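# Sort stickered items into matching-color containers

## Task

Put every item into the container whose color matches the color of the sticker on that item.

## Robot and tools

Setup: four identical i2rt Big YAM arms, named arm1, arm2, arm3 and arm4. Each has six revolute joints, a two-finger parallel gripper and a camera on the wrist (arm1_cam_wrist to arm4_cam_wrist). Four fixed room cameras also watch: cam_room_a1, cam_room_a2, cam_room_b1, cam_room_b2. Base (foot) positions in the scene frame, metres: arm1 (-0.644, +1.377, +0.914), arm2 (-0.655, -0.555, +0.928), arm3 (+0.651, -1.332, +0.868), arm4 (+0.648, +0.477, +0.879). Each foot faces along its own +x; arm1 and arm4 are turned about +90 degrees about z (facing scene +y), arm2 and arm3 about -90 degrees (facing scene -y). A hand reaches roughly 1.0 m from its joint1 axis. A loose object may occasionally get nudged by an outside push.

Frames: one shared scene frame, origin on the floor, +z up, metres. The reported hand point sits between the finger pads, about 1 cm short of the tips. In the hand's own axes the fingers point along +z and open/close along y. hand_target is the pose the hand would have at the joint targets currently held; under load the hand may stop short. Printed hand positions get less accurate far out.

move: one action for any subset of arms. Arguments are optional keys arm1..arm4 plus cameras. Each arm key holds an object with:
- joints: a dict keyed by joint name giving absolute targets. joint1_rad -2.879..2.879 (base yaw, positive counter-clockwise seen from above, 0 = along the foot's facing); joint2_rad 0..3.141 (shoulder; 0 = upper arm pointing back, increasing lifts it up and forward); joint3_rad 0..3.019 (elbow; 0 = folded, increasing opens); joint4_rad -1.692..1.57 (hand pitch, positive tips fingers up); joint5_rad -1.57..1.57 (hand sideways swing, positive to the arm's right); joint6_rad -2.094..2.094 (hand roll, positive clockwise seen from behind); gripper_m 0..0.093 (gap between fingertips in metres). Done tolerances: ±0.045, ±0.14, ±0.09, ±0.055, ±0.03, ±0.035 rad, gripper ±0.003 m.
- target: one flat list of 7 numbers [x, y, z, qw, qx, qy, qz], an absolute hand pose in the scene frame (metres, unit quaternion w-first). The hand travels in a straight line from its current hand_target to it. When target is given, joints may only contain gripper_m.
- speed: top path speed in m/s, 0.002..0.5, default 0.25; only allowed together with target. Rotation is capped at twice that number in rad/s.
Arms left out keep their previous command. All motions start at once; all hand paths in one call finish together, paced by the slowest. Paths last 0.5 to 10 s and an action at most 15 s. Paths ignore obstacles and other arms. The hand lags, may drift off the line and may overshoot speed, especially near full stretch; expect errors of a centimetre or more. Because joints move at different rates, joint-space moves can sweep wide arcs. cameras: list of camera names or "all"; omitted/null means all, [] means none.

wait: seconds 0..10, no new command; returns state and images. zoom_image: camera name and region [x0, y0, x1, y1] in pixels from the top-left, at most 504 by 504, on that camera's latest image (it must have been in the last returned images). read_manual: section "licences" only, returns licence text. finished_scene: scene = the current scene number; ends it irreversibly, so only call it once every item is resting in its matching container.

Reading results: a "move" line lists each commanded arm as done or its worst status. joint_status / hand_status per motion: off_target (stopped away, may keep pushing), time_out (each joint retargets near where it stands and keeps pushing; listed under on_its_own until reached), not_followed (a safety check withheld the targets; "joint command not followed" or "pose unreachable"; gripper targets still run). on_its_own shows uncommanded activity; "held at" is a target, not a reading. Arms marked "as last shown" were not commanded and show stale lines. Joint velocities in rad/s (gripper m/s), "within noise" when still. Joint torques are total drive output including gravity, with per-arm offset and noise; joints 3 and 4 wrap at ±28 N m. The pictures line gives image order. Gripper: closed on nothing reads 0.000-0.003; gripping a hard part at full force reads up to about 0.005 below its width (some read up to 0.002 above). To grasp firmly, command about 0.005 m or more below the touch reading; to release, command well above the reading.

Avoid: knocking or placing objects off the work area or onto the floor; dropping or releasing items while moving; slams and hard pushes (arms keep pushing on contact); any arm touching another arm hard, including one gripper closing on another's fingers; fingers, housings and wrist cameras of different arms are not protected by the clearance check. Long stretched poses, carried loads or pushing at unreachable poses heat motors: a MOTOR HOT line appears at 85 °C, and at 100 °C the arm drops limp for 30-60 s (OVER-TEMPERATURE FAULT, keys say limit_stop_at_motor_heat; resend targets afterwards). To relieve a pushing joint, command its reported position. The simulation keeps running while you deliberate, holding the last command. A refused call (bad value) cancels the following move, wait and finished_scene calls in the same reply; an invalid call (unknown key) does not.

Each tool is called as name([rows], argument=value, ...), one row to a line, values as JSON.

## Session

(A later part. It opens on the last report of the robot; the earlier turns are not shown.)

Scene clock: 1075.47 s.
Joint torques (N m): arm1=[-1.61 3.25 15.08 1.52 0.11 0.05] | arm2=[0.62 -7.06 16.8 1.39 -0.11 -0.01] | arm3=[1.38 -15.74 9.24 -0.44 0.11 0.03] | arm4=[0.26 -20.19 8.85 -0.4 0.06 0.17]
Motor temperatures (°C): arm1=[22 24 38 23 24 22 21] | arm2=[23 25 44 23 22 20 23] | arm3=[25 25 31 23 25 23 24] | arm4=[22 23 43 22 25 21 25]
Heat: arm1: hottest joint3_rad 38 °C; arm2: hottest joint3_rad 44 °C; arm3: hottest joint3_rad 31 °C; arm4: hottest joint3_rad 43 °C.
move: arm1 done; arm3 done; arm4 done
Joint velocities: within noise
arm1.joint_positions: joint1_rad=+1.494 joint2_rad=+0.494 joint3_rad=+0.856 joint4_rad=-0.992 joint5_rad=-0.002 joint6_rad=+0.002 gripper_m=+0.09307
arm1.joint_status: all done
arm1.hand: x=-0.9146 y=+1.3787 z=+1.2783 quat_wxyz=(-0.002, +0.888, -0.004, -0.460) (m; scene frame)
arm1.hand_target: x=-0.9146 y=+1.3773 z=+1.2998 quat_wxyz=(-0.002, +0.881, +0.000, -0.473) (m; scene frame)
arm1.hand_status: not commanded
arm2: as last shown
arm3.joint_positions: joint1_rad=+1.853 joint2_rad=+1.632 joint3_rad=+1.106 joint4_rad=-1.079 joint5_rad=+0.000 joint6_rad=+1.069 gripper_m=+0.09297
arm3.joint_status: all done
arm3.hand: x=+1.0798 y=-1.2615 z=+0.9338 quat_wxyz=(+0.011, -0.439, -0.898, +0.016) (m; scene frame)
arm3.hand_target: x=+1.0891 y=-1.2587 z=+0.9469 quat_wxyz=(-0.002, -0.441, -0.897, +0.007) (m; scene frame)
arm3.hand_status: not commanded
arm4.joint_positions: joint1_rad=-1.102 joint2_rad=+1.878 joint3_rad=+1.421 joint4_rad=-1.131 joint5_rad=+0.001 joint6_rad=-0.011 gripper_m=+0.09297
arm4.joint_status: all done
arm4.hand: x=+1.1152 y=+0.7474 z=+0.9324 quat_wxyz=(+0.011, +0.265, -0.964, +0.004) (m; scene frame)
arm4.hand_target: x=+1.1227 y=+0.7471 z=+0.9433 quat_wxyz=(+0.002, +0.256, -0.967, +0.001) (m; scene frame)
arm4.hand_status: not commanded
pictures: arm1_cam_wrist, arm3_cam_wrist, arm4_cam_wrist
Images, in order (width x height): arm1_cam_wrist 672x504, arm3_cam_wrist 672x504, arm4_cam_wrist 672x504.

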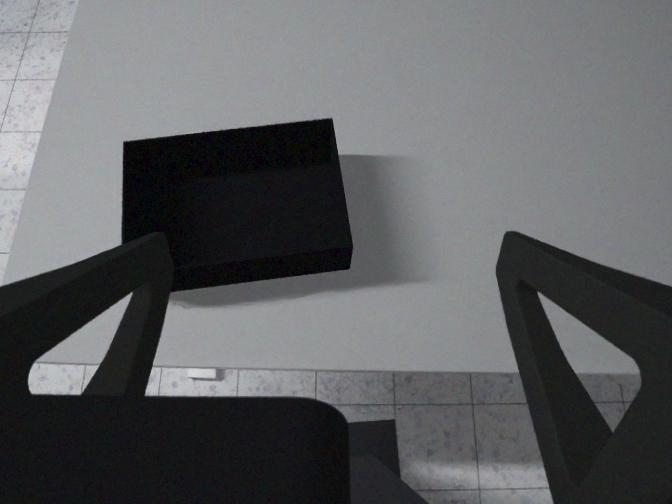

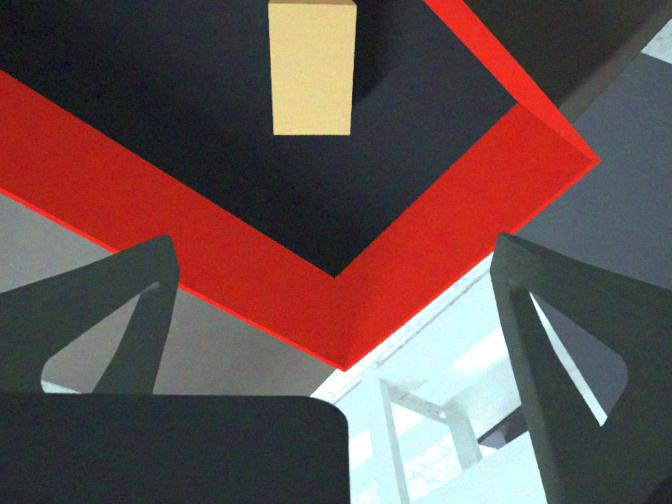

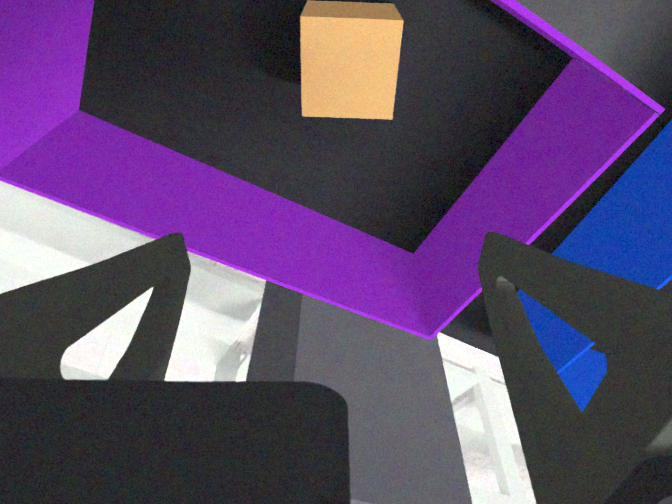

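move(arm3={"target":[1.099,-1.262,0.742,0,0.441,0.898,0]}, arm4={"target":[1.133,0.752,0.735,0,-0.256,0.967,0]}, cameras=["arm3_cam_wrist","arm4_cam_wrist"])

move(arm3={"joints":{"gripper_m":0.035}}, arm4={"joints":{"gripper_m":0.045}}, cameras=["arm3_cam_wrist","arm4_cam_wrist"])

move(arm3={"target":[1.07,-1.255,0.96,0,0.441,0.898,0],"speed":0.4}, arm4={"target":[1.1,0.735,0.96,0,-0.256,0.967,0],"speed":0.4}, cameras=["arm3_cam_wrist","arm4_cam_wrist"])

move(arm3={"joints":{"joint1_rad":-1.99,"joint2_rad":0.59,"joint3_rad":0.3,"joint4_rad":0.17,"joint5_rad":0,"joint6_rad":0}}, arm4={"joints":{"joint1_rad":0.904,"joint2_rad":0.59,"joint3_rad":0.3,"joint4_rad":0.17,"joint5_rad":0,"joint6_rad":0}}, cameras=["arm3_cam_wrist","arm4_cam_wrist"])

move(arm3={"target":[-0.052,-0.937,1.05,0.1737,-0.7228,0.1964,0.6394],"speed":0.3}, arm4={"target":[-0.057,1.0,1.028,0.1992,-0.7143,0.2252,0.6319],"speed":0.3}, cameras=["arm3_cam_wrist","arm4_cam_wrist"])

Scene clock: 1103.57 s.
Joint torques (N m): arm1=[-1.49 3.43 15.3 1.35 0.08 0.03] | arm2=[0.67 -7 16.83 1.36 -0.11 -0.02] | arm3=[0.56 -16.97 4.67 0.14 0.07 -0.08] | arm4=[0.15 -20.31 6.6 0.28 0.03 0.09]
Motor temperatures (°C): arm1=[21 24 40 23 23 21 21] | arm2=[23 25 45 23 22 20 23] | arm3=[25 25 32 23 25 23 24] | arm4=[22 26 41 22 25 21 25]
Heat: arm1: hottest joint3_rad 40 °C; arm2: hottest joint3_rad 45 °C; arm3: hottest joint3_rad 32 °C; arm4: hottest joint3_rad 41 °C.
move: arm3 done; arm4 done
Joint velocities: within noise
arm1, arm2: as last shown
arm3.joint_positions: joint1_rad=+1.853 joint2_rad=+2.018 joint3_rad=+1.017 joint4_rad=-0.576 joint5_rad=-0.013 joint6_rad=+1.070 gripper_m=+0.09297
arm3.joint_status: not commanded
arm3.hand: x=+1.0960 y=-1.2593 z=+0.7420 quat_wxyz=(+0.003, -0.439, -0.899, +0.003) (m; scene frame)
arm3.hand_target: x=+1.0989 y=-1.2620 z=+0.7420 quat_wxyz=(+0.000, -0.441, -0.898, +0.000) (m; scene frame)
arm3.hand_status: done (0.004 m and 0.5 deg from the pose sent, 0.193 m and 2.2 deg at the start)
arm4.joint_positions: joint1_rad=-1.103 joint2_rad=+2.201 joint3_rad=+1.352 joint4_rad=-0.723 joint5_rad=+0.001 joint6_rad=-0.009 gripper_m=+0.09297
arm4.joint_status: not commanded
arm4.hand: x=+1.1253 y=+0.7524 z=+0.7396 quat_wxyz=(+0.003, +0.264, -0.965, +0.002) (m; scene frame)
arm4.hand_target: x=+1.1329 y=+0.7518 z=+0.7350 quat_wxyz=(+0.000, +0.256, -0.967, +0.000) (m; scene frame)
arm4.hand_status: done (0.009 m and 1.0 deg from the pose sent, 0.198 m and 1.7 deg at the start)
pictures: arm3_cam_wrist, arm4_cam_wrist
Images, in order (width x height): arm3_cam_wrist 672x504, arm4_cam_wrist 672x504.

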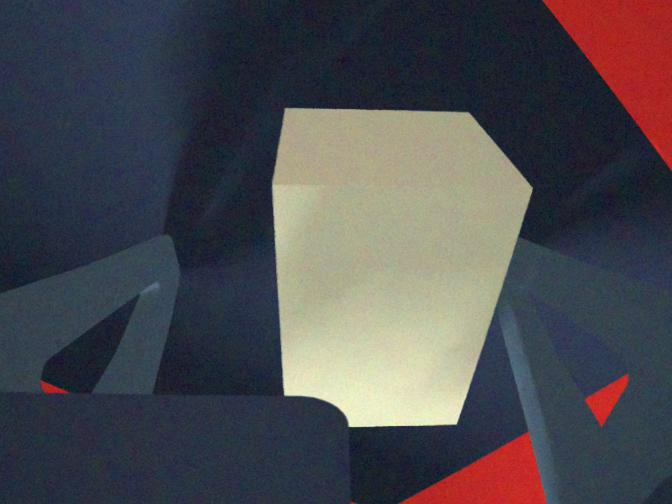

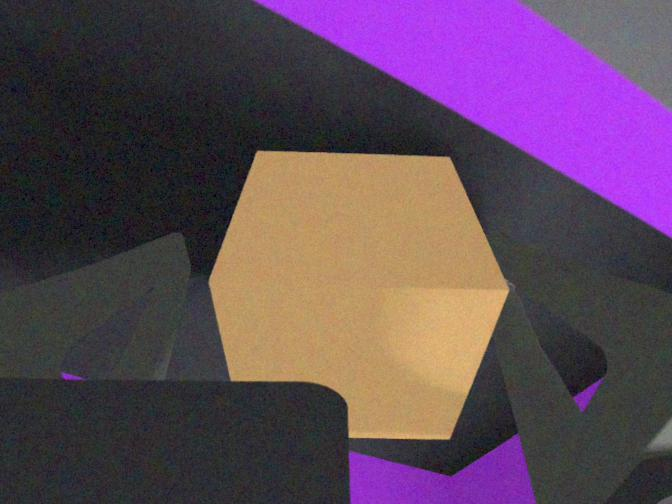

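Scene clock: 1104.20 s.
Joint torques (N m): arm1=[-2.2 3.96 15.2 1.31 0.1 0] | arm2=[0.67 -7 16.79 1.36 -0.11 -0.03] | arm3=[0.5 -16.91 4.66 0.17 0.11 -0.08] | arm4=[0.5 -20.54 6.5 0.31 0.02 0.11]
Motor temperatures (°C): arm1=[21 24 40 23 23 21 21] | arm2=[23 25 46 23 22 20 23] | arm3=[25 25 32 23 25 23 24] | arm4=[22 26 41 22 25 21 25]
Heat: arm1: hottest joint3_rad 40 °C; arm2: hottest joint3_rad 46 °C; arm3: hottest joint3_rad 32 °C; arm4: hottest joint3_rad 41 °C.
move: arm3 off_target; arm4 off_target
Joint velocities: within noise
arm1, arm2: as last shown
arm3.joint_positions: joint1_rad=+1.853 joint2_rad=+2.018 joint3_rad=+1.017 joint4_rad=-0.576 joint5_rad=-0.013 joint6_rad=+1.070 gripper_m=+0.04399
arm3.joint_status: gripper_m off_target (ended at +0.04402, target +0.03500)
arm3.hand: x=+1.0961 y=-1.2592 z=+0.7420 quat_wxyz=(+0.003, -0.439, -0.899, +0.002) (m; scene frame)
arm3.hand_target: x=+1.0989 y=-1.2620 z=+0.7420 quat_wxyz=(+0.000, -0.441, -0.898, +0.000) (m; scene frame)
arm3.hand_status: not commanded
arm4.joint_positions: joint1_rad=-1.103 joint2_rad=+2.201 joint3_rad=+1.352 joint4_rad=-0.723 joint5_rad=+0.001 joint6_rad=-0.009 gripper_m=+0.05330
arm4.joint_status: gripper_m off_target (ended at +0.05332, target +0.04500)
arm4.hand: x=+1.1253 y=+0.7525 z=+0.7396 quat_wxyz=(+0.004, +0.264, -0.965, +0.002) (m; scene frame)
arm4.hand_target: x=+1.1329 y=+0.7518 z=+0.7350 quat_wxyz=(+0.000, +0.256, -0.967, +0.000) (m; scene frame)
arm4.hand_status: not commanded
pictures: arm3_cam_wrist, arm4_cam_wrist
Images, in order (width x height): arm3_cam_wrist 672x504, arm4_cam_wrist 672x504.

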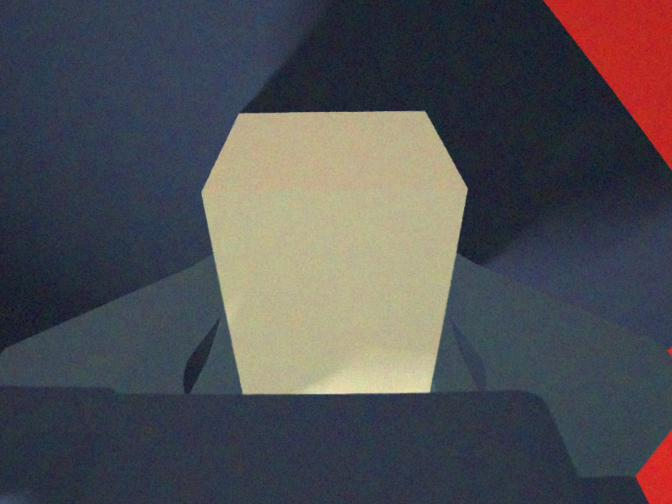

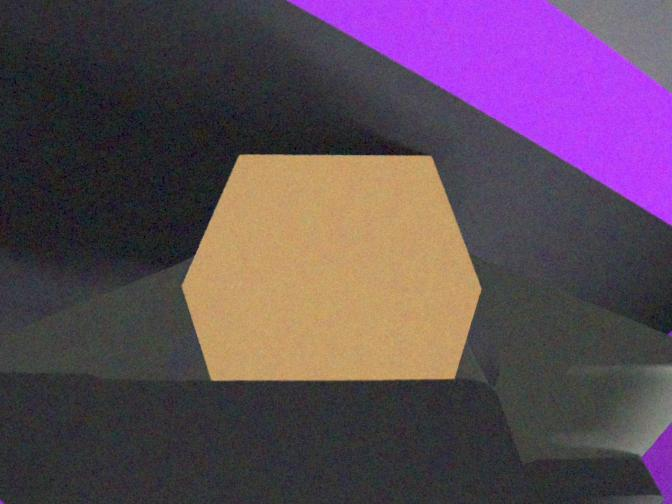

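Scene clock: 1105.47 s.
Joint torques (N m): arm1=[-0.97 3.49 15.05 1.4 0.06 -0.02] | arm2=[0.62 -7 16.83 1.39 -0.12 -0.02] | arm3=[1.96 -12.4 10.24 -0.46 0.08 0.04] | arm4=[0.44 -15.44 9.61 -0.31 0.04 0.14]
Motor temperatures (°C): arm1=[21 24 40 23 23 21 21] | arm2=[23 25 46 23 22 20 23] | arm3=[25 25 31 23 25 23 24] | arm4=[22 26 41 22 25 21 25]
Heat: arm1: hottest joint3_rad 40 °C; arm2: hottest joint3_rad 46 °C; arm3: hottest joint3_rad 31 °C; arm4: hottest joint3_rad 41 °C.
move: arm3 off_target; arm4 done
Joint velocities: within noise
arm1, arm2: as last shown
arm3.joint_positions: joint1_rad=+1.853 joint2_rad=+1.546 joint3_rad=+1.056 joint4_rad=-1.096 joint5_rad=-0.013 joint6_rad=+1.078 gripper_m=+0.04401
arm3.joint_status: not commanded
arm3.hand: x=+1.0587 y=-1.2623 z=+0.9525 quat_wxyz=(+0.006, -0.443, -0.897, +0.005) (m; scene frame)
arm3.hand_target: x=+1.0697 y=-1.2550 z=+0.9600 quat_wxyz=(+0.000, -0.441, -0.898, +0.000) (m; scene frame)
arm3.hand_status: off_target (0.015 m and 1.0 deg from the pose sent, 0.220 m and 0.5 deg at the start)
arm4.joint_positions: joint1_rad=-1.103 joint2_rad=+1.762 joint3_rad=+1.339 joint4_rad=-1.133 joint5_rad=+0.001 joint6_rad=-0.009 gripper_m=+0.05330
arm4.joint_status: not commanded
arm4.hand: x=+1.0920 y=+0.7334 z=+0.9626 quat_wxyz=(-0.004, +0.263, -0.965, +0.000) (m; scene frame)
arm4.hand_target: x=+1.0999 y=+0.7348 z=+0.9600 quat_wxyz=(+0.000, +0.256, -0.967, +0.000) (m; scene frame)
arm4.hand_status: done (0.009 m and 1.0 deg from the pose sent, 0.222 m and 1.0 deg at the start)
pictures: arm3_cam_wrist, arm4_cam_wrist
Images, in order (width x height): arm3_cam_wrist 672x504, arm4_cam_wrist 672x504.

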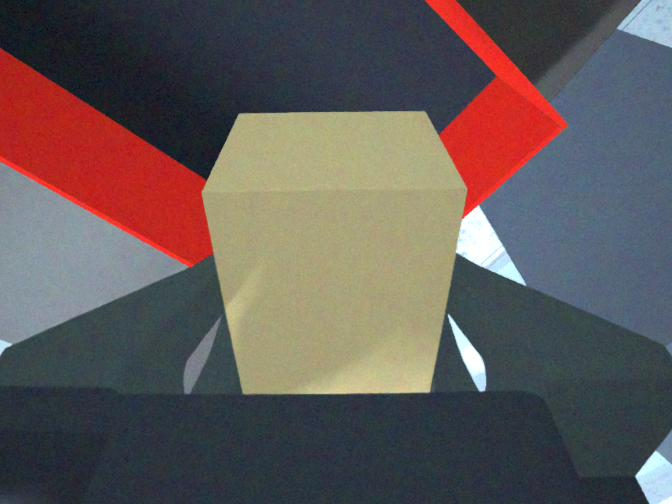

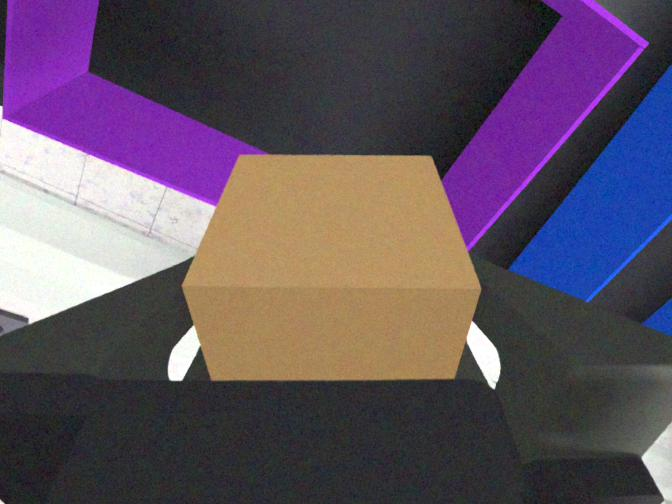

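Scene clock: 1108.07 s.
Joint torques (N m): arm1=[-1.08 2.84 15.24 1.2 0.05 0.02] | arm2=[0.62 -7 16.81 1.39 -0.11 -0.01] | arm3=[0.67 -1.2 9.1 2.67 -0.08 -0.13] | arm4=[1.14 -1.49 9.87 2.11 0.16 0.12]
Motor temperatures (°C): arm1=[21 24 40 23 23 21 21] | arm2=[23 25 46 23 22 20 23] | arm3=[25 25 31 23 25 23 24] | arm4=[22 26 41 22 25 21 25]
Heat: arm1: hottest joint3_rad 40 °C; arm2: hottest joint3_rad 46 °C; arm3: hottest joint3_rad 31 °C; arm4: hottest joint3_rad 41 °C.
move: arm3 done; arm4 done
Joint velocities: within noise
arm1, arm2: as last shown
arm3.joint_positions: joint1_rad=-1.982 joint2_rad=+0.592 joint3_rad=+0.304 joint4_rad=+0.150 joint5_rad=+0.002 joint6_rad=+0.008 gripper_m=+0.04414
arm3.joint_status: all done
arm3.hand: x=+0.3447 y=-1.1472 z=+1.1207 quat_wxyz=(+0.166, -0.728, +0.206, +0.632) (m; scene frame)
arm3.hand_target: x=+0.3462 y=-1.1451 z=+1.1237 quat_wxyz=(+0.172, -0.723, +0.204, +0.638) (m; scene frame)
arm3.hand_status: not commanded
arm4.joint_positions: joint1_rad=+0.901 joint2_rad=+0.596 joint3_rad=+0.296 joint4_rad=+0.148 joint5_rad=-0.003 joint6_rad=-0.009 gripper_m=+0.05333
arm4.joint_status: all done
arm4.hand: x=+0.3589 y=+0.6821 z=+1.1291 quat_wxyz=(-0.196, +0.724, -0.226, -0.622) (m; scene frame)
arm4.hand_target: x=+0.3583 y=+0.6822 z=+1.1388 quat_wxyz=(-0.198, +0.712, -0.226, -0.634) (m; scene frame)
arm4.hand_status: not commanded
pictures: arm3_cam_wrist, arm4_cam_wrist
Images, in order (width x height): arm3_cam_wrist 672x504, arm4_cam_wrist 672x504.

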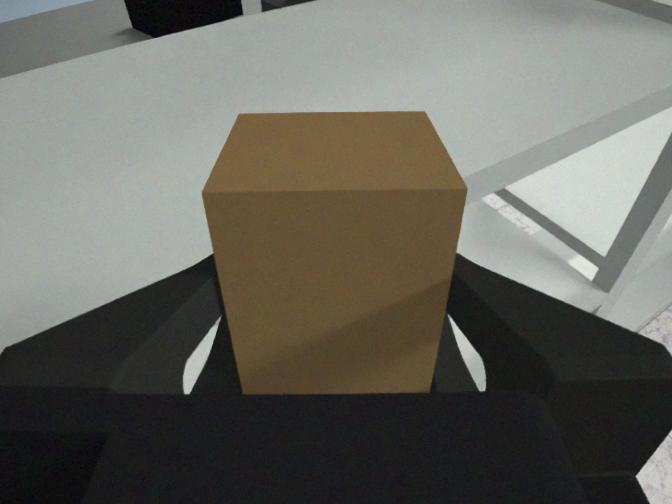

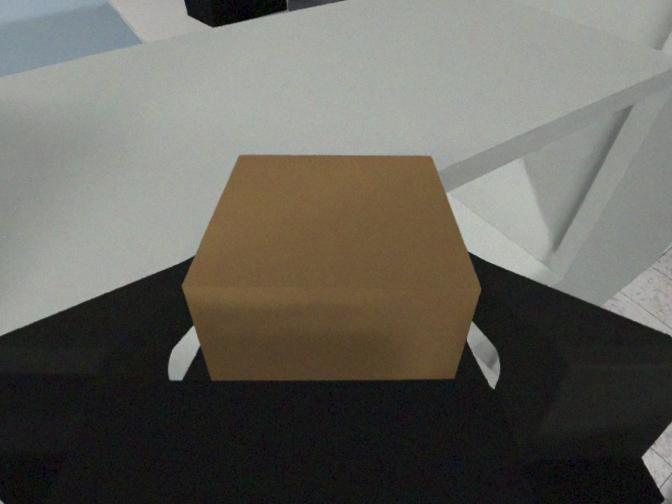

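Scene clock: 1110.50 s.
Joint torques (N m): arm1=[-0.79 3.14 15.15 1.4 0.08 -0.01] | arm2=[0.62 -6.89 16.79 1.35 -0.12 -0.02] | arm3=[2.55 -20.72 11.59 1.28 0.09 -0.09] | arm4=[0.09 -22.83 11.93 0.99 -0.05 0.05]
Motor temperatures (°C): arm1=[21 24 41 23 23 21 21] | arm2=[23 25 46 23 22 20 23] | arm3=[25 25 32 23 25 23 24] | arm4=[22 26 41 22 25 21 25]
Heat: arm1: hottest joint3_rad 41 °C; arm2: hottest joint3_rad 46 °C; arm3: hottest joint3_rad 32 °C; arm4: hottest joint3_rad 41 °C.
move: arm3 off_target; arm4 off_target
Joint velocities: within noise
arm1: as last shown
arm2.joint_positions: joint1_rad=-1.686 joint2_rad=+0.929 joint3_rad=+0.927 joint4_rad=-0.967 joint5_rad=+0.002 joint6_rad=+0.008 gripper_m=+0.09294
arm2.joint_status: not commanded
arm2.hand: x=-1.0262 y=-0.5560 z=+1.1986 quat_wxyz=(+0.001, -0.955, +0.003, +0.296) (m; scene frame)
arm2.hand_target: x=-1.0334 y=-0.5561 z=+1.2281 quat_wxyz=(+0.001, -0.948, -0.001, +0.319) (m; scene frame)
arm2.hand_status: not commanded
arm3.joint_positions: joint1_rad=-1.966 joint2_rad=+2.011 joint3_rad=+1.358 joint4_rad=+0.523 joint5_rad=+0.028 joint6_rad=-0.003 gripper_m=+0.04414
arm3.joint_status: not commanded
arm3.hand: x=-0.0355 y=-0.9339 z=+1.0418 quat_wxyz=(+0.174, -0.726, +0.204, +0.633) (m; scene frame)
arm3.hand_target: x=-0.0510 y=-0.9377 z=+1.0502 quat_wxyz=(+0.174, -0.723, +0.196, +0.639) (m; scene frame)
arm3.hand_status: off_target (0.019 m and 1.1 deg from the pose sent, 0.454 m and 1.8 deg at the start)
arm4.joint_positions: joint1_rad=+0.881 joint2_rad=+2.210 joint3_rad=+1.623 joint4_rad=+0.461 joint5_rad=-0.028 joint6_rad=-0.009 gripper_m=+0.05333
arm4.joint_status: not commanded
arm4.hand: x=-0.0504 y=+0.9861 z=+1.0317 quat_wxyz=(-0.197, +0.716, -0.223, -0.632) (m; scene frame)
arm4.hand_target: x=-0.0558 y=+0.9993 z=+1.0282 quat_wxyz=(-0.199, +0.714, -0.225, -0.632) (m; scene frame)
arm4.hand_status: off_target (0.016 m and 0.4 deg from the pose sent, 0.533 m and 1.6 deg at the start)
pictures: arm3_cam_wrist, arm4_cam_wrist
Images, in order (width x height): arm3_cam_wrist 672x504, arm4_cam_wrist 672x504.

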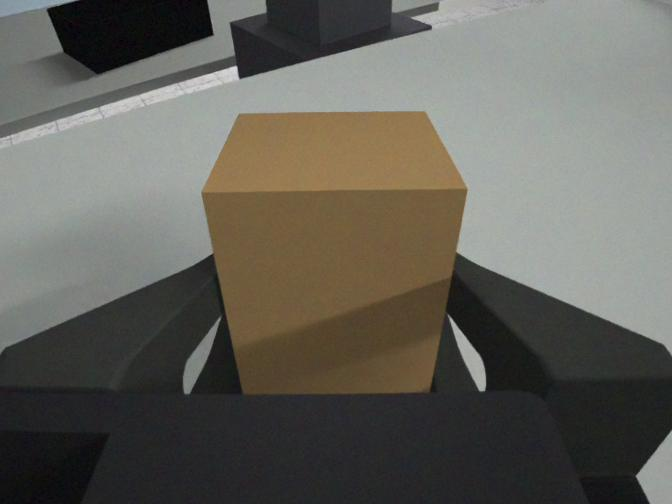

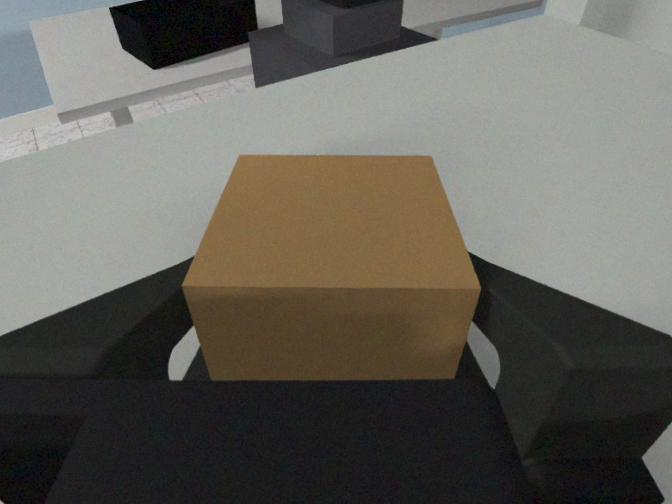

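move(arm3={"joints":{"gripper_m":0.085}}, arm4={"joints":{"gripper_m":0.09}}, cameras=[])

move(arm3={"target":[0.33,-1.145,1.12,0.1737,-0.7228,0.1964,0.6394],"speed":0.4}, arm4={"target":[0.36,0.68,1.12,0.1992,-0.7143,0.2252,0.6319],"speed":0.4}, arm1={"joints":{"joint1_rad":-2.25,"joint2_rad":0.59,"joint3_rad":0.3,"joint4_rad":0.17,"joint5_rad":0,"joint6_rad":0}}, arm2={"joints":{"joint1_rad":0.924,"joint2_rad":0.59,"joint3_rad":0.3,"joint4_rad":0.17,"joint5_rad":0,"joint6_rad":0}}, cameras=["arm1_cam_wrist","arm2_cam_wrist"])

move(arm1={"target":[-0.0075,0.936,1.035,0.6323,0.2240,0.7147,-0.1981],"speed":0.3}, arm2={"target":[0.007,-0.943,1.035,0.6394,0.1964,0.7228,-0.1737],"speed":0.3}, cameras=["arm1_cam_wrist","arm2_cam_wrist"])

Scene clock: 1127.43 s.
Joint torques (N m): arm1=[-1.67 4.13 15.23 1.37 0.08 0.04] | arm2=[0.62 -7 16.8 1.37 -0.12 -0.01] | arm3=[2.43 -20.84 11.58 1.52 0.09 -0.1] | arm4=[0.73 -23.24 11.93 1.17 -0.05 0.05]
Motor temperatures (°C): arm1=[21 24 41 23 23 21 21] | arm2=[23 25 46 22 22 20 23] | arm3=[25 26 33 23 25 23 25] | arm4=[22 28 43 22 25 21 26]
Heat: arm1: hottest joint3_rad 41 °C; arm2: hottest joint3_rad 46 °C; arm3: hottest joint3_rad 33 °C; arm4: hottest joint3_rad 43 °C.
move: arm3 done; arm4 done
Joint velocities: within noise
arm1, arm2: as last shown
arm3.joint_positions: joint1_rad=-1.966 joint2_rad=+2.012 joint3_rad=+1.358 joint4_rad=+0.517 joint5_rad=+0.028 joint6_rad=-0.003 gripper_m=+0.08496
arm3.joint_status: all done
arm3.hand: x=-0.0354 y=-0.9340 z=+1.0391 quat_wxyz=(+0.174, -0.728, +0.204, +0.630) (m; scene frame)
arm3.hand_target: x=-0.0510 y=-0.9377 z=+1.0502 quat_wxyz=(+0.174, -0.723, +0.196, +0.640) (m; scene frame)
arm3.hand_status: not commanded
arm4.joint_positions: joint1_rad=+0.881 joint2_rad=+2.210 joint3_rad=+1.623 joint4_rad=+0.459 joint5_rad=-0.028 joint6_rad=-0.009 gripper_m=+0.08992
arm4.joint_status: all done
arm4.hand: x=-0.0504 y=+0.9860 z=+1.0312 quat_wxyz=(-0.197, +0.716, -0.224, -0.631) (m; scene frame)
arm4.hand_target: x=-0.0558 y=+0.9992 z=+1.0281 quat_wxyz=(-0.199, +0.714, -0.225, -0.632) (m; scene frame)
arm4.hand_status: not commanded
pictures: none
No camera images: "cameras" was empty.

Scene clock: 1130.00 s.
Joint torques (N m): arm1=[-2.26 0.79 12.03 2.89 -0.06 0] | arm2=[1.03 -1.85 11.25 3.47 0.1 -0.01] | arm3=[2.14 -1.08 9.28 1.52 -0.03 -0.07] | arm4=[1.44 0.03 9.88 0.95 0.23 0.14]
Motor temperatures (°C): arm1=[21 24 41 23 23 21 21] | arm2=[23 25 45 23 22 20 23] | arm3=[25 26 33 23 25 23 24] | arm4=[22 28 43 22 25 21 26]
Heat: arm1: hottest joint3_rad 41 °C; arm2: hottest joint3_rad 45 °C; arm3: hottest joint3_rad 33 °C; arm4: hottest joint3_rad 43 °C.
move: arm1 done; arm2 done; arm3 done; arm4 done
Joint velocities: within noise
arm1.joint_positions: joint1_rad=-2.245 joint2_rad=+0.592 joint3_rad=+0.296 joint4_rad=+0.146 joint5_rad=+0.002 joint6_rad=+0.002 gripper_m=+0.09307
arm1.joint_status: all done
arm1.hand: x=-0.3492 y=+1.1745 z=+1.1587 quat_wxyz=(-0.617, -0.226, -0.728, +0.195) (m; scene frame)
arm1.hand_target: x=-0.3489 y=+1.1726 z=+1.1678 quat_wxyz=(-0.627, -0.224, -0.719, +0.200) (m; scene frame)
arm1.hand_status: not commanded
arm2.joint_positions: joint1_rad=+0.921 joint2_rad=+0.589 joint3_rad=+0.313 joint4_rad=+0.150 joint5_rad=-0.002 joint6_rad=+0.008 gripper_m=+0.09297
arm2.joint_status: all done
arm2.hand: x=-0.3488 y=-0.7372 z=+1.1904 quat_wxyz=(-0.639, -0.201, -0.723, +0.169) (m; scene frame)
arm2.hand_target: x=-0.3492 y=-0.7360 z=+1.1870 quat_wxyz=(-0.641, -0.197, -0.722, +0.172) (m; scene frame)
arm2.hand_status: not commanded
arm3.joint_positions: joint1_rad=-1.966 joint2_rad=+0.666 joint3_rad=+0.308 joint4_rad=+0.255 joint5_rad=+0.027 joint6_rad=-0.006 gripper_m=+0.08497
arm3.joint_status: not commanded
arm3.hand: x=+0.3328 y=-1.1419 z=+1.1229 quat_wxyz=(+0.178, -0.718, +0.200, +0.642) (m; scene frame)
arm3.hand_target: x=+0.3301 y=-1.1450 z=+1.1200 quat_wxyz=(+0.174, -0.723, +0.196, +0.639) (m; scene frame)
arm3.hand_status: done (0.005 m and 0.9 deg from the pose sent, 0.430 m and 1.5 deg at the start)
arm4.joint_positions: joint1_rad=+0.900 joint2_rad=+0.598 joint3_rad=+0.248 joint4_rad=+0.241 joint5_rad=+0.002 joint6_rad=-0.014 gripper_m=+0.08992
arm4.joint_status: not commanded
arm4.hand: x=+0.3631 y=+0.6810 z=+1.1218 quat_wxyz=(-0.205, +0.710, -0.223, -0.636) (m; scene frame)
arm4.hand_target: x=+0.3601 y=+0.6799 z=+1.1201 quat_wxyz=(-0.199, +0.714, -0.225, -0.632) (m; scene frame)
arm4.hand_status: done (0.004 m and 1.0 deg from the pose sent, 0.520 m and 0.4 deg at the start)
pictures: arm1_cam_wrist, arm2_cam_wrist
Images, in order (width x height): arm1_cam_wrist 672x504, arm2_cam_wrist 672x504.

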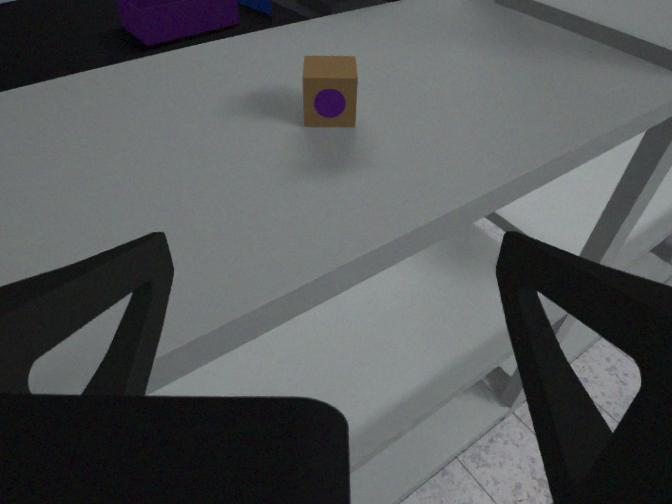

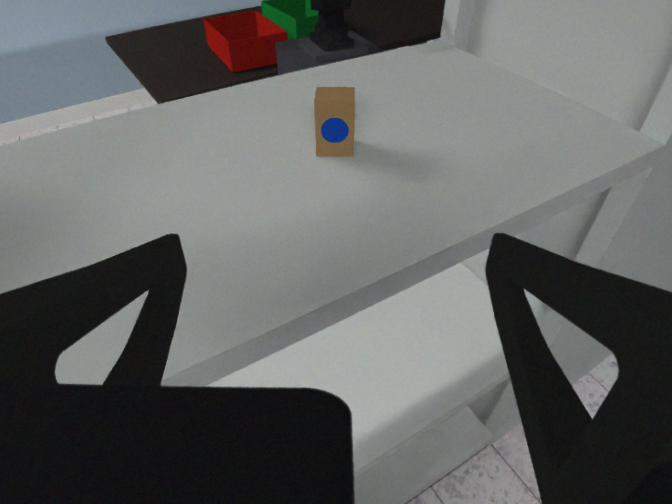

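Scene clock: 1132.10 s.
Joint torques (N m): arm1=[-1.85 -16.67 12.81 1.66 0.01 0.11] | arm2=[1.14 -19.37 12.85 2.06 0.13 -0.04] | arm3=[2.02 -1.08 9.36 1.51 -0.04 -0.07] | arm4=[1.73 -0.09 9.87 1.11 0.23 0.13]
Motor temperatures (°C): arm1=[21 24 41 23 23 21 21] | arm2=[23 25 45 23 22 20 23] | arm3=[25 26 33 23 25 23 24] | arm4=[22 27 43 22 24 21 26]
Heat: arm1: hottest joint3_rad 41 °C; arm2: hottest joint3_rad 45 °C; arm3: hottest joint3_rad 33 °C; arm4: hottest joint3_rad 43 °C.
move: arm1 off_target; arm2 off_target
Joint velocities: within noise
arm1.joint_positions: joint1_rad=-2.245 joint2_rad=+2.057 joint3_rad=+1.216 joint4_rad=+0.700 joint5_rad=+0.001 joint6_rad=+0.002 gripper_m=+0.09307
arm1.joint_status: not commanded
arm1.hand: x=-0.0198 y=+0.9455 z=+1.0176 quat_wxyz=(-0.620, -0.225, -0.725, +0.196) (m; scene frame)
arm1.hand_target: x=-0.0087 y=+0.9367 z=+1.0353 quat_wxyz=(-0.632, -0.224, -0.715, +0.198) (m; scene frame)
arm1.hand_status: off_target (0.023 m and 1.9 deg from the pose sent, 0.435 m and 2.4 deg at the start)
arm2.joint_positions: joint1_rad=+0.921 joint2_rad=+2.068 joint3_rad=+1.199 joint4_rad=+0.742 joint5_rad=+0.000 joint6_rad=+0.008 gripper_m=+0.09297
arm2.joint_status: not commanded
arm2.hand: x=-0.0072 y=-0.9384 z=+1.0358 quat_wxyz=(-0.638, -0.202, -0.723, +0.170) (m; scene frame)
arm2.hand_target: x=+0.0061 y=-0.9424 z=+1.0349 quat_wxyz=(-0.639, -0.197, -0.723, +0.174) (m; scene frame)
arm2.hand_status: off_target (0.015 m and 0.8 deg from the pose sent, 0.439 m and 0.7 deg at the start)
arm3, arm4: as last shown
pictures: arm1_cam_wrist, arm2_cam_wrist
Images, in order (width x height): arm1_cam_wrist 672x504, arm2_cam_wrist 672x504.

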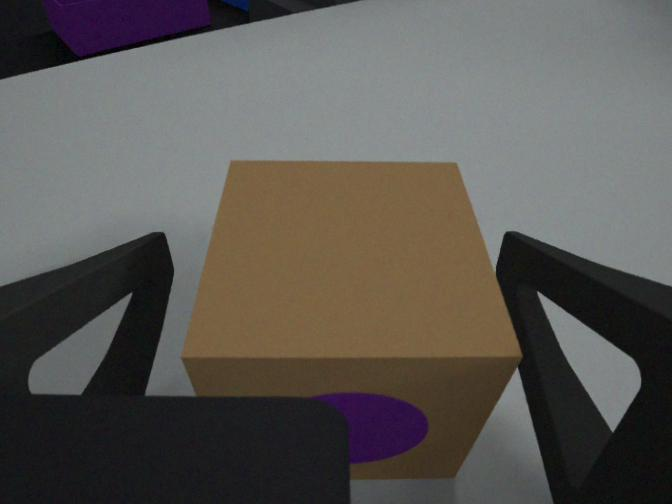

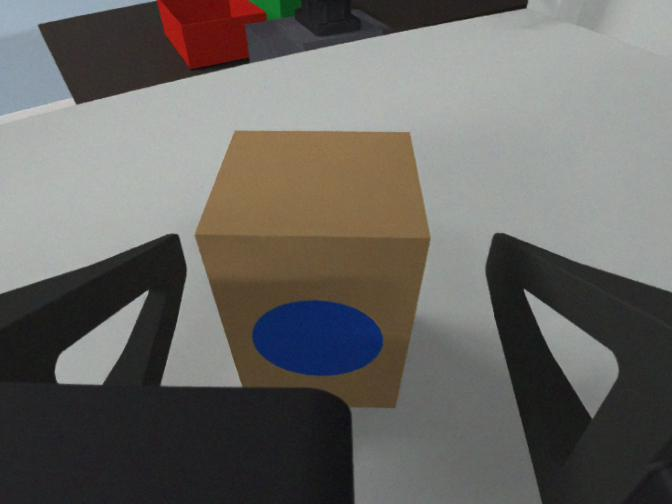

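move(arm1={"joints":{"gripper_m":0.045}}, arm2={"joints":{"gripper_m":0.035}}, cameras=[])

move(arm1={"target":[-0.02,0.944,1.11,0.6323,0.2240,0.7147,-0.1981],"speed":0.3}, arm2={"target":[-0.01,-0.933,1.1,0.6394,0.1964,0.7228,-0.1737],"speed":0.3}, cameras=[])

move(arm1={"target":[-0.35,1.175,1.18,0.6323,0.2240,0.7147,-0.1981],"speed":0.5}, arm2={"target":[-0.35,-0.735,1.18,0.6394,0.1964,0.7228,-0.1737],"speed":0.5}, cameras=[])

move(arm1={"joints":{"joint1_rad":1.754,"joint2_rad":0.5,"joint3_rad":0.9,"joint4_rad":-1.0,"joint5_rad":0,"joint6_rad":0.326}}, arm2={"joints":{"joint1_rad":-1.22,"joint2_rad":1.96,"joint3_rad":1.371,"joint4_rad":-0.98,"joint5_rad":0,"joint6_rad":1.503}}, cameras=["arm1_cam_wrist","arm2_cam_wrist"])

move(arm1={"joints":{"joint2_rad":1.926,"joint3_rad":1.298,"joint4_rad":-0.977}}, arm2={"target":[-1.15,-0.81,0.76,0.0,-0.868,0.497,0.0]}, cameras=["arm1_cam_wrist","arm2_cam_wrist"])

Scene clock: 1146.10 s.
Joint torques (N m): arm1=[-2.14 -16.44 12.63 1.68 -0.03 0.04] | arm2=[1.2 -19.43 12.83 2.07 0.08 -0.05] | arm3=[1.96 -1.08 9.33 1.52 -0.04 -0.07] | arm4=[1.44 0.03 9.78 1.09 0.2 0.14]
Motor temperatures (°C): arm1=[21 24 40 23 23 21 21] | arm2=[23 26 41 23 22 20 23] | arm3=[25 25 32 23 25 23 24] | arm4=[22 26 43 22 24 21 25]
Heat: arm1: hottest joint3_rad 40 °C; arm2: hottest joint3_rad 41 °C; arm3: hottest joint3_rad 32 °C; arm4: hottest joint3_rad 43 °C.
move: arm1 off_target; arm2 off_target
Joint velocities: within noise
arm1.joint_positions: joint1_rad=-2.245 joint2_rad=+2.057 joint3_rad=+1.216 joint4_rad=+0.700 joint5_rad=+0.001 joint6_rad=+0.002 gripper_m=+0.05302
arm1.joint_status: gripper_m off_target (ended at +0.05305, target +0.04500)
arm1.hand: x=-0.0198 y=+0.9455 z=+1.0176 quat_wxyz=(-0.620, -0.226, -0.725, +0.196) (m; scene frame)
arm1.hand_target: x=-0.0087 y=+0.9367 z=+1.0353 quat_wxyz=(-0.632, -0.224, -0.715, +0.198) (m; scene frame)
arm1.hand_status: not commanded
arm2.joint_positions: joint1_rad=+0.921 joint2_rad=+2.068 joint3_rad=+1.199 joint4_rad=+0.742 joint5_rad=+0.001 joint6_rad=+0.008 gripper_m=+0.04419
arm2.joint_status: gripper_m off_target (ended at +0.04421, target +0.03500)
arm2.hand: x=-0.0073 y=-0.9385 z=+1.0358 quat_wxyz=(-0.638, -0.202, -0.723, +0.170) (m; scene frame)
arm2.hand_target: x=+0.0062 y=-0.9424 z=+1.0349 quat_wxyz=(-0.639, -0.196, -0.723, +0.174) (m; scene frame)
arm2.hand_status: not commanded
arm3, arm4: as last shown
pictures: none
No camera images: "cameras" was empty.

Scene clock: 1147.23 s.
Joint torques (N m): arm1=[-1.67 -17.03 12.12 1.61 -0.06 0.07] | arm2=[1.08 -20.42 10 2.13 0.1 -0.05] | arm3=[1.96 -1.08 9.35 1.54 -0.02 -0.07] | arm4=[1.08 -0.15 9.88 1.11 0.22 0.11]
Motor temperatures (°C): arm1=[21 24 40 23 23 21 21] | arm2=[23 26 40 23 22 20 23] | arm3=[25 25 32 23 25 23 24] | arm4=[22 26 43 22 24 21 25]
Heat: arm1: hottest joint3_rad 40 °C; arm2: hottest joint3_rad 40 °C; arm3: hottest joint3_rad 32 °C; arm4: hottest joint3_rad 43 °C.
move: arm1 off_target; arm2 done
Joint velocities: within noise
arm1.joint_positions: joint1_rad=-2.245 joint2_rad=+1.907 joint3_rad=+1.216 joint4_rad=+0.556 joint5_rad=-0.001 joint6_rad=+0.003 gripper_m=+0.05302
arm1.joint_status: not commanded
arm1.hand: x=-0.0251 y=+0.9501 z=+1.0922 quat_wxyz=(-0.622, -0.225, -0.724, +0.196) (m; scene frame)
arm1.hand_target: x=-0.0206 y=+0.9443 z=+1.1100 quat_wxyz=(-0.632, -0.224, -0.715, +0.198) (m; scene frame)
arm1.hand_status: off_target (0.019 m and 1.6 deg from the pose sent, 0.092 m and 1.9 deg at the start)
arm2.joint_positions: joint1_rad=+0.921 joint2_rad=+1.930 joint3_rad=+1.199 joint4_rad=+0.629 joint5_rad=+0.001 joint6_rad=+0.008 gripper_m=+0.04419
arm2.joint_status: not commanded
arm2.hand: x=-0.0119 y=-0.9361 z=+1.1092 quat_wxyz=(-0.648, -0.200, -0.715, +0.173) (m; scene frame)
arm2.hand_target: x=-0.0101 y=-0.9329 z=+1.0998 quat_wxyz=(-0.639, -0.196, -0.723, +0.174) (m; scene frame)
arm2.hand_status: done (0.010 m and 1.4 deg from the pose sent, 0.064 m and 0.8 deg at the start)
arm3, arm4: as last shown
pictures: none
No camera images: "cameras" was empty.

Scene clock: 1148.90 s.
Joint torques (N m): arm1=[-2.02 2.14 13.49 1.43 0.02 0.08] | arm2=[1.26 -1.08 12.3 2.11 0.13 -0.05] | arm3=[2.08 -0.91 9.35 1.55 -0.03 -0.06] | arm4=[1.38 -0.03 9.87 1.06 0.2 0.11]
Motor temperatures (°C): arm1=[21 24 40 23 23 21 21] | arm2=[23 26 40 23 22 20 23] | arm3=[25 25 32 23 25 23 24] | arm4=[22 26 43 22 24 21 25]
Heat: arm1: hottest joint3_rad 40 °C; arm2: hottest joint3_rad 40 °C; arm3: hottest joint3_rad 32 °C; arm4: hottest joint3_rad 43 °C.
move: arm1 done; arm2 done
Joint velocities: within noise
arm1.joint_positions: joint1_rad=-2.245 joint2_rad=+0.557 joint3_rad=+0.299 joint4_rad=+0.142 joint5_rad=-0.001 joint6_rad=+0.003 gripper_m=+0.05302
arm1.joint_status: not commanded
arm1.hand: x=-0.3522 y=+1.1772 z=+1.1712 quat_wxyz=(-0.629, -0.223, -0.718, +0.198) (m; scene frame)
arm1.hand_target: x=-0.3502 y=+1.1751 z=+1.1799 quat_wxyz=(-0.632, -0.224, -0.715, +0.198) (m; scene frame)
arm1.hand_status: done (0.009 m and 0.5 deg from the pose sent, 0.405 m and 1.5 deg at the start)
arm2.joint_positions: joint1_rad=+0.921 joint2_rad=+0.586 joint3_rad=+0.283 joint4_rad=+0.200 joint5_rad=+0.001 joint6_rad=+0.008 gripper_m=+0.04419
arm2.joint_status: not commanded
arm2.hand: x=-0.3517 y=-0.7361 z=+1.1853 quat_wxyz=(-0.647, -0.200, -0.715, +0.173) (m; scene frame)
arm2.hand_target: x=-0.3501 y=-0.7349 z=+1.1799 quat_wxyz=(-0.639, -0.196, -0.723, +0.174) (m; scene frame)
arm2.hand_status: done (0.006 m and 1.3 deg from the pose sent, 0.400 m and 1.4 deg at the start)
arm3, arm4: as last shown
pictures: none
No camera images: "cameras" was empty.

Scene clock: 1151.57 s.
Joint torques (N m): arm1=[-0.38 2.96 16.38 1.36 0.1 0.06] | arm2=[1.49 -19.31 12.01 0.08 0.02 0.21] | arm3=[2.08 -0.91 9.33 1.51 -0.03 -0.07] | arm4=[1.55 0.15 9.98 1.14 0.2 0.12]
Motor temperatures (°C): arm1=[21 24 40 23 23 21 21] | arm2=[23 26 40 23 22 20 23] | arm3=[25 25 32 23 25 23 24] | arm4=[22 25 43 22 24 21 25]
Heat: arm1: hottest joint3_rad 40 °C; arm2: hottest joint3_rad 40 °C; arm3: hottest joint3_rad 32 °C; arm4: hottest joint3_rad 43 °C.
move: arm1 done; arm2 done
Joint velocities: within noise
arm1.joint_positions: joint1_rad=+1.748 joint2_rad=+0.503 joint3_rad=+0.844 joint4_rad=-0.992 joint5_rad=-0.001 joint6_rad=+0.320 gripper_m=+0.05300
arm1.joint_status: all done
arm1.hand: x=-0.9083 y=+1.3088 z=+1.2691 quat_wxyz=(+0.123, +0.892, -0.031, -0.433) (m; scene frame)
arm1.hand_target: x=-0.9059 y=+1.3077 z=+1.2995 quat_wxyz=(+0.132, +0.881, -0.031, -0.454) (m; scene frame)
arm1.hand_status: not commanded
arm2.joint_positions: joint1_rad=-1.229 joint2_rad=+1.951 joint3_rad=+1.334 joint4_rad=-0.968 joint5_rad=+0.002 joint6_rad=+1.489 gripper_m=+0.04424
arm2.joint_status: all done
arm2.hand: x=-1.1333 y=-0.7908 z=+0.9163 quat_wxyz=(+0.009, -0.870, +0.492, -0.004) (m; scene frame)
arm2.hand_target: x=-1.1429 y=-0.8013 z=+0.9236 quat_wxyz=(+0.001, -0.869, +0.495, +0.000) (m; scene frame)
arm2.hand_status: not commanded
arm3, arm4: as last shown
pictures: arm1_cam_wrist, arm2_cam_wrist
Images, in order (width x height): arm1_cam_wrist 672x504, arm2_cam_wrist 672x504.

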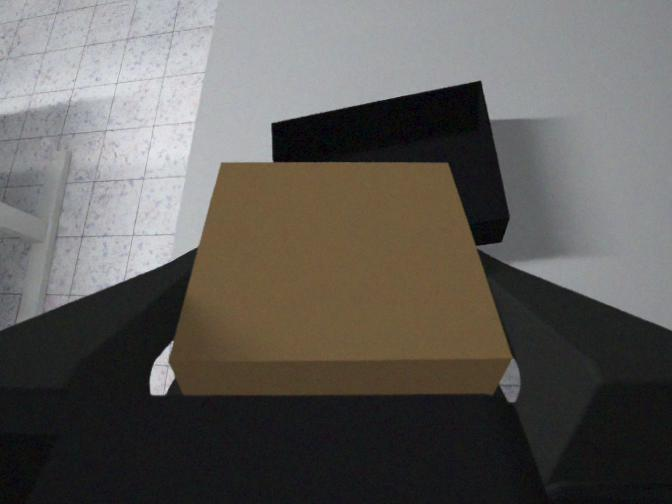

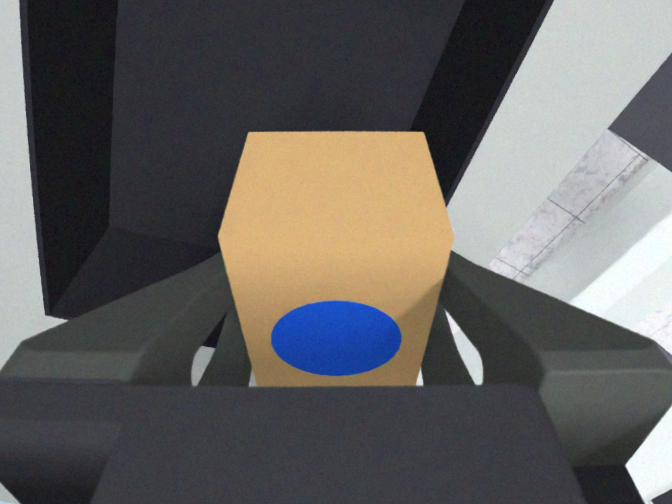

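Scene clock: 1153.27 s.
Joint torques (N m): arm1=[-1.32 -14.62 10.29 0.42 0.09 0.09] | arm2=[1.49 -21.01 9.61 0.99 -0.04 0.2] | arm3=[2.08 -1.08 9.29 1.5 -0.03 -0.07] | arm4=[1.49 0.32 9.95 1.1 0.2 0.13]
Motor temperatures (°C): arm1=[21 25 40 23 23 21 21] | arm2=[23 26 40 23 22 20 23] | arm3=[25 25 32 23 25 23 24] | arm4=[22 25 43 22 24 21 25]
Heat: arm1: hottest joint3_rad 40 °C; arm2: hottest joint3_rad 40 °C; arm3: hottest joint3_rad 32 °C; arm4: hottest joint3_rad 43 °C.
move: arm1 done; arm2 off_target
Joint velocities: within noise
arm1.joint_positions: joint1_rad=+1.748 joint2_rad=+1.928 joint3_rad=+1.276 joint4_rad=-0.980 joint5_rad=-0.001 joint6_rad=+0.320 gripper_m=+0.05301
arm1.joint_status: all done
arm1.hand: x=-1.1352 y=+1.2542 z=+0.9060 quat_wxyz=(-0.009, +0.999, -0.037, +0.022) (m; scene frame)
arm1.hand_target: x=-1.1456 y=+1.2486 z=+0.9135 quat_wxyz=(-0.006, +0.999, -0.037, +0.008) (m; scene frame)
arm1.hand_status: not commanded
arm2.joint_positions: joint1_rad=-1.221 joint2_rad=+2.257 joint3_rad=+1.336 joint4_rad=-0.685 joint5_rad=+0.001 joint6_rad=+1.502 gripper_m=+0.04424
arm2.joint_status: not commanded
arm2.hand: x=-1.1343 y=-0.7959 z=+0.7572 quat_wxyz=(+0.017, -0.869, +0.495, -0.009) (m; scene frame)
arm2.hand_target: x=-1.1494 y=-0.8097 z=+0.7607 quat_wxyz=(+0.000, -0.868, +0.497, +0.000) (m; scene frame)
arm2.hand_status: off_target (0.021 m and 2.2 deg from the pose sent, 0.158 m and 1.2 deg at the start)
arm3: as last shown
arm4.joint_positions: joint1_rad=+0.900 joint2_rad=+0.598 joint3_rad=+0.248 joint4_rad=+0.241 joint5_rad=+0.003 joint6_rad=-0.014 gripper_m=+0.08992
arm4.joint_status: not commanded
arm4.hand: x=+0.3632 y=+0.6810 z=+1.1218 quat_wxyz=(-0.205, +0.710, -0.223, -0.636) (m; scene frame)
arm4.hand_target: x=+0.3601 y=+0.6800 z=+1.1201 quat_wxyz=(-0.199, +0.714, -0.225, -0.632) (m; scene frame)
arm4.hand_status: not commanded
pictures: arm1_cam_wrist, arm2_cam_wrist
Images, in order (width x height): arm1_cam_wrist 672x504, arm2_cam_wrist 672x504.

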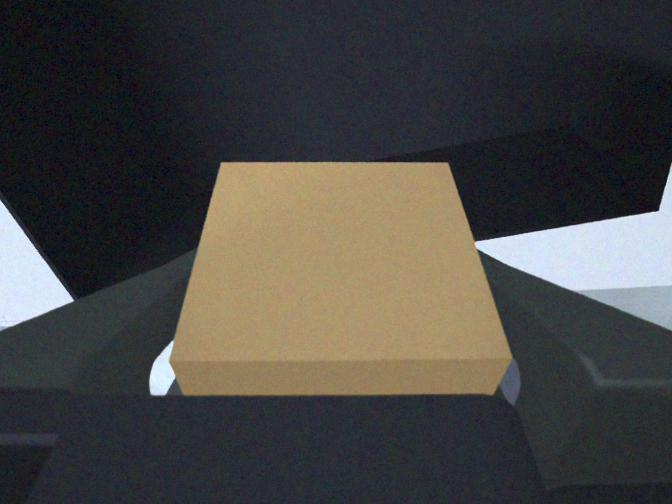

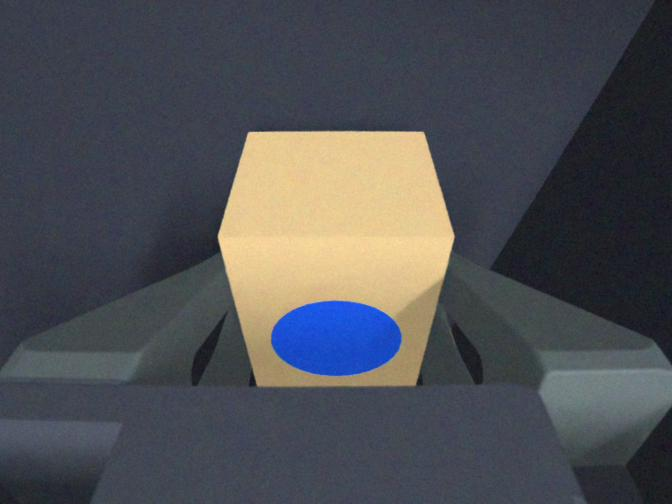

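move(arm1={"target":[-1.16,1.243,0.737,0,-0.9994,0.0349,0]}, arm2={"target":[-1.15,-0.81,0.735,0.0,-0.868,0.497,0.0],"speed":0.15}, cameras=["arm1_cam_wrist","arm2_cam_wrist"])

move(arm1={"target":[-1.16,1.243,0.722,0,-0.9994,0.0349,0],"speed":0.1}, arm2={"target":[-1.15,-0.81,0.72,0.0,-0.868,0.497,0.0],"speed":0.1}, cameras=[])

Scene clock: 1158.93 s.
Joint torques (N m): arm1=[-1.32 -15.85 8.4 1.05 0.1 0.13] | arm2=[1.49 -18.49 9.62 1.09 0.04 0.21] | arm3=[2.02 -0.97 9.31 1.57 -0.03 -0.07] | arm4=[1.26 0.09 9.76 1.09 0.18 0.14]
Motor temperatures (°C): arm1=[21 25 39 23 23 21 22] | arm2=[23 26 39 23 22 20 23] | arm3=[25 25 32 23 25 23 24] | arm4=[22 25 43 22 24 21 25]
Heat: arm1: hottest joint3_rad 39 °C; arm2: hottest joint3_rad 39 °C; arm3: hottest joint3_rad 32 °C; arm4: hottest joint3_rad 43 °C.
move: arm1 off_target; arm2 off_target
Joint velocities: within noise
arm1.joint_positions: joint1_rad=+1.748 joint2_rad=+2.268 joint3_rad=+1.271 joint4_rad=-0.633 joint5_rad=-0.009 joint6_rad=+0.320 gripper_m=+0.05301
arm1.joint_status: not commanded
arm1.hand: x=-1.1407 y=+1.2525 z=+0.7323 quat_wxyz=(-0.005, +0.999, -0.037, +0.022) (m; scene frame)
arm1.hand_target: x=-1.1596 y=+1.2430 z=+0.7378 quat_wxyz=(+0.000, +0.999, -0.035, +0.000) (m; scene frame)
arm1.hand_status: off_target (0.022 m and 2.6 deg from the pose sent, 0.171 m and 2.7 deg at the start)
arm2.joint_positions: joint1_rad=-1.221 joint2_rad=+2.279 joint3_rad=+1.346 joint4_rad=-0.645 joint5_rad=-0.001 joint6_rad=+1.502 gripper_m=+0.04423
arm2.joint_status: not commanded
arm2.hand: x=-1.1419 y=-0.8000 z=+0.7477 quat_wxyz=(+0.005, -0.869, +0.495, -0.002) (m; scene frame)
arm2.hand_target: x=-1.1493 y=-0.8095 z=+0.7354 quat_wxyz=(+0.000, -0.868, +0.497, +0.000) (m; scene frame)
arm2.hand_status: off_target (0.018 m and 0.6 deg from the pose sent, 0.031 m and 2.2 deg at the start)
arm3, arm4: as last shown
pictures: arm1_cam_wrist, arm2_cam_wrist
Images, in order (width x height): arm1_cam_wrist 672x504, arm2_cam_wrist 672x504.

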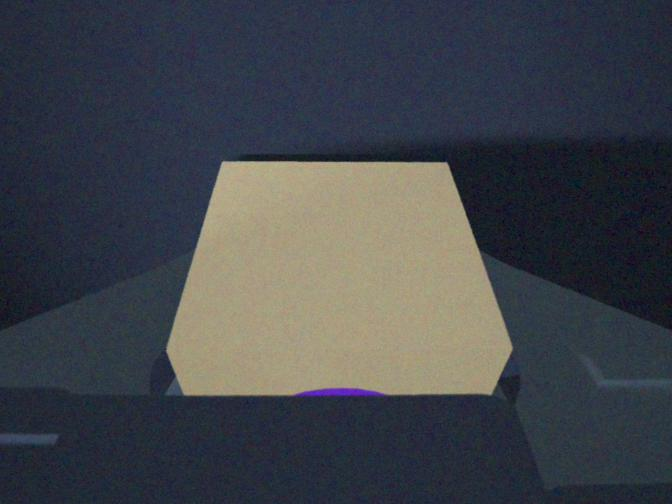

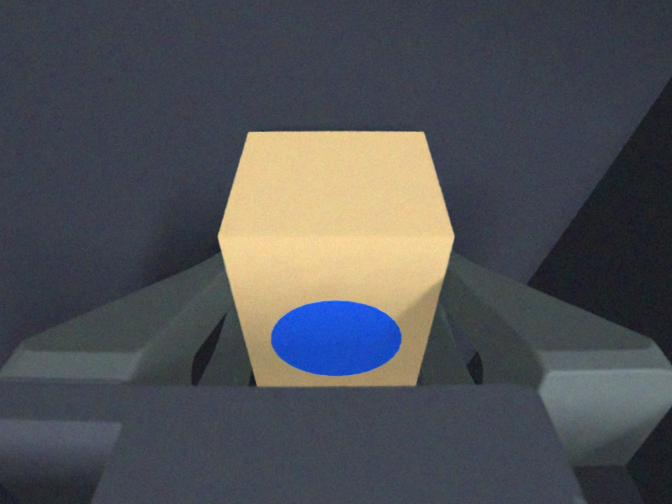

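Scene clock: 1159.90 s.
Joint torques (N m): arm1=[-1.38 -12.81 8.73 1.16 0.1 0.09] | arm2=[1.49 -16.79 9.11 1.37 0.14 0.2] | arm3=[2.02 -1.26 9.36 1.54 -0.03 -0.07] | arm4=[1.44 0.09 10 1.03 0.2 0.15]
Motor temperatures (°C): arm1=[21 25 39 23 23 21 22] | arm2=[23 26 39 23 22 20 23] | arm3=[25 25 32 23 25 23 24] | arm4=[22 25 43 22 24 21 25]
Heat: arm1: hottest joint3_rad 39 °C; arm2: hottest joint3_rad 39 °C; arm3: hottest joint3_rad 32 °C; arm4: hottest joint3_rad 43 °C.
move: arm1 off_target; arm2 off_target
Joint velocities: within noise
arm1.joint_positions: joint1_rad=+1.748 joint2_rad=+2.269 joint3_rad=+1.274 joint4_rad=-0.613 joint5_rad=-0.008 joint6_rad=+0.320 gripper_m=+0.05301
arm1.joint_status: not commanded
arm1.hand: x=-1.1469 y=+1.2511 z=+0.7325 quat_wxyz=(-0.002, +0.999, -0.037, +0.011) (m; scene frame)
arm1.hand_target: x=-1.1593 y=+1.2431 z=+0.7226 quat_wxyz=(+0.000, +0.999, -0.035, +0.000) (m; scene frame)
arm1.hand_status: off_target (0.019 m and 1.3 deg from the pose sent, 0.024 m and 2.6 deg at the start)
arm2.joint_positions: joint1_rad=-1.221 joint2_rad=+2.287 joint3_rad=+1.359 joint4_rad=-0.627 joint5_rad=-0.003 joint6_rad=+1.502 gripper_m=+0.04423
arm2.joint_status: not commanded
arm2.hand: x=-1.1501 y=-0.8045 z=+0.7466 quat_wxyz=(-0.006, -0.869, +0.495, +0.004) (m; scene frame)
arm2.hand_target: x=-1.1487 y=-0.8091 z=+0.7210 quat_wxyz=(+0.000, -0.868, +0.497, +0.000) (m; scene frame)
arm2.hand_status: off_target (0.027 m and 0.8 deg from the pose sent, 0.031 m and 0.6 deg at the start)
arm3.joint_positions: joint1_rad=-1.966 joint2_rad=+0.666 joint3_rad=+0.308 joint4_rad=+0.255 joint5_rad=+0.027 joint6_rad=-0.006 gripper_m=+0.08497
arm3.joint_status: not commanded
arm3.hand: x=+0.3328 y=-1.1419 z=+1.1229 quat_wxyz=(+0.178, -0.718, +0.200, +0.642) (m; scene frame)
arm3.hand_target: x=+0.3301 y=-1.1450 z=+1.1200 quat_wxyz=(+0.174, -0.723, +0.196, +0.639) (m; scene frame)
arm3.hand_status: not commanded
arm4: as last shown
pictures: none
No camera images: "cameras" was empty.


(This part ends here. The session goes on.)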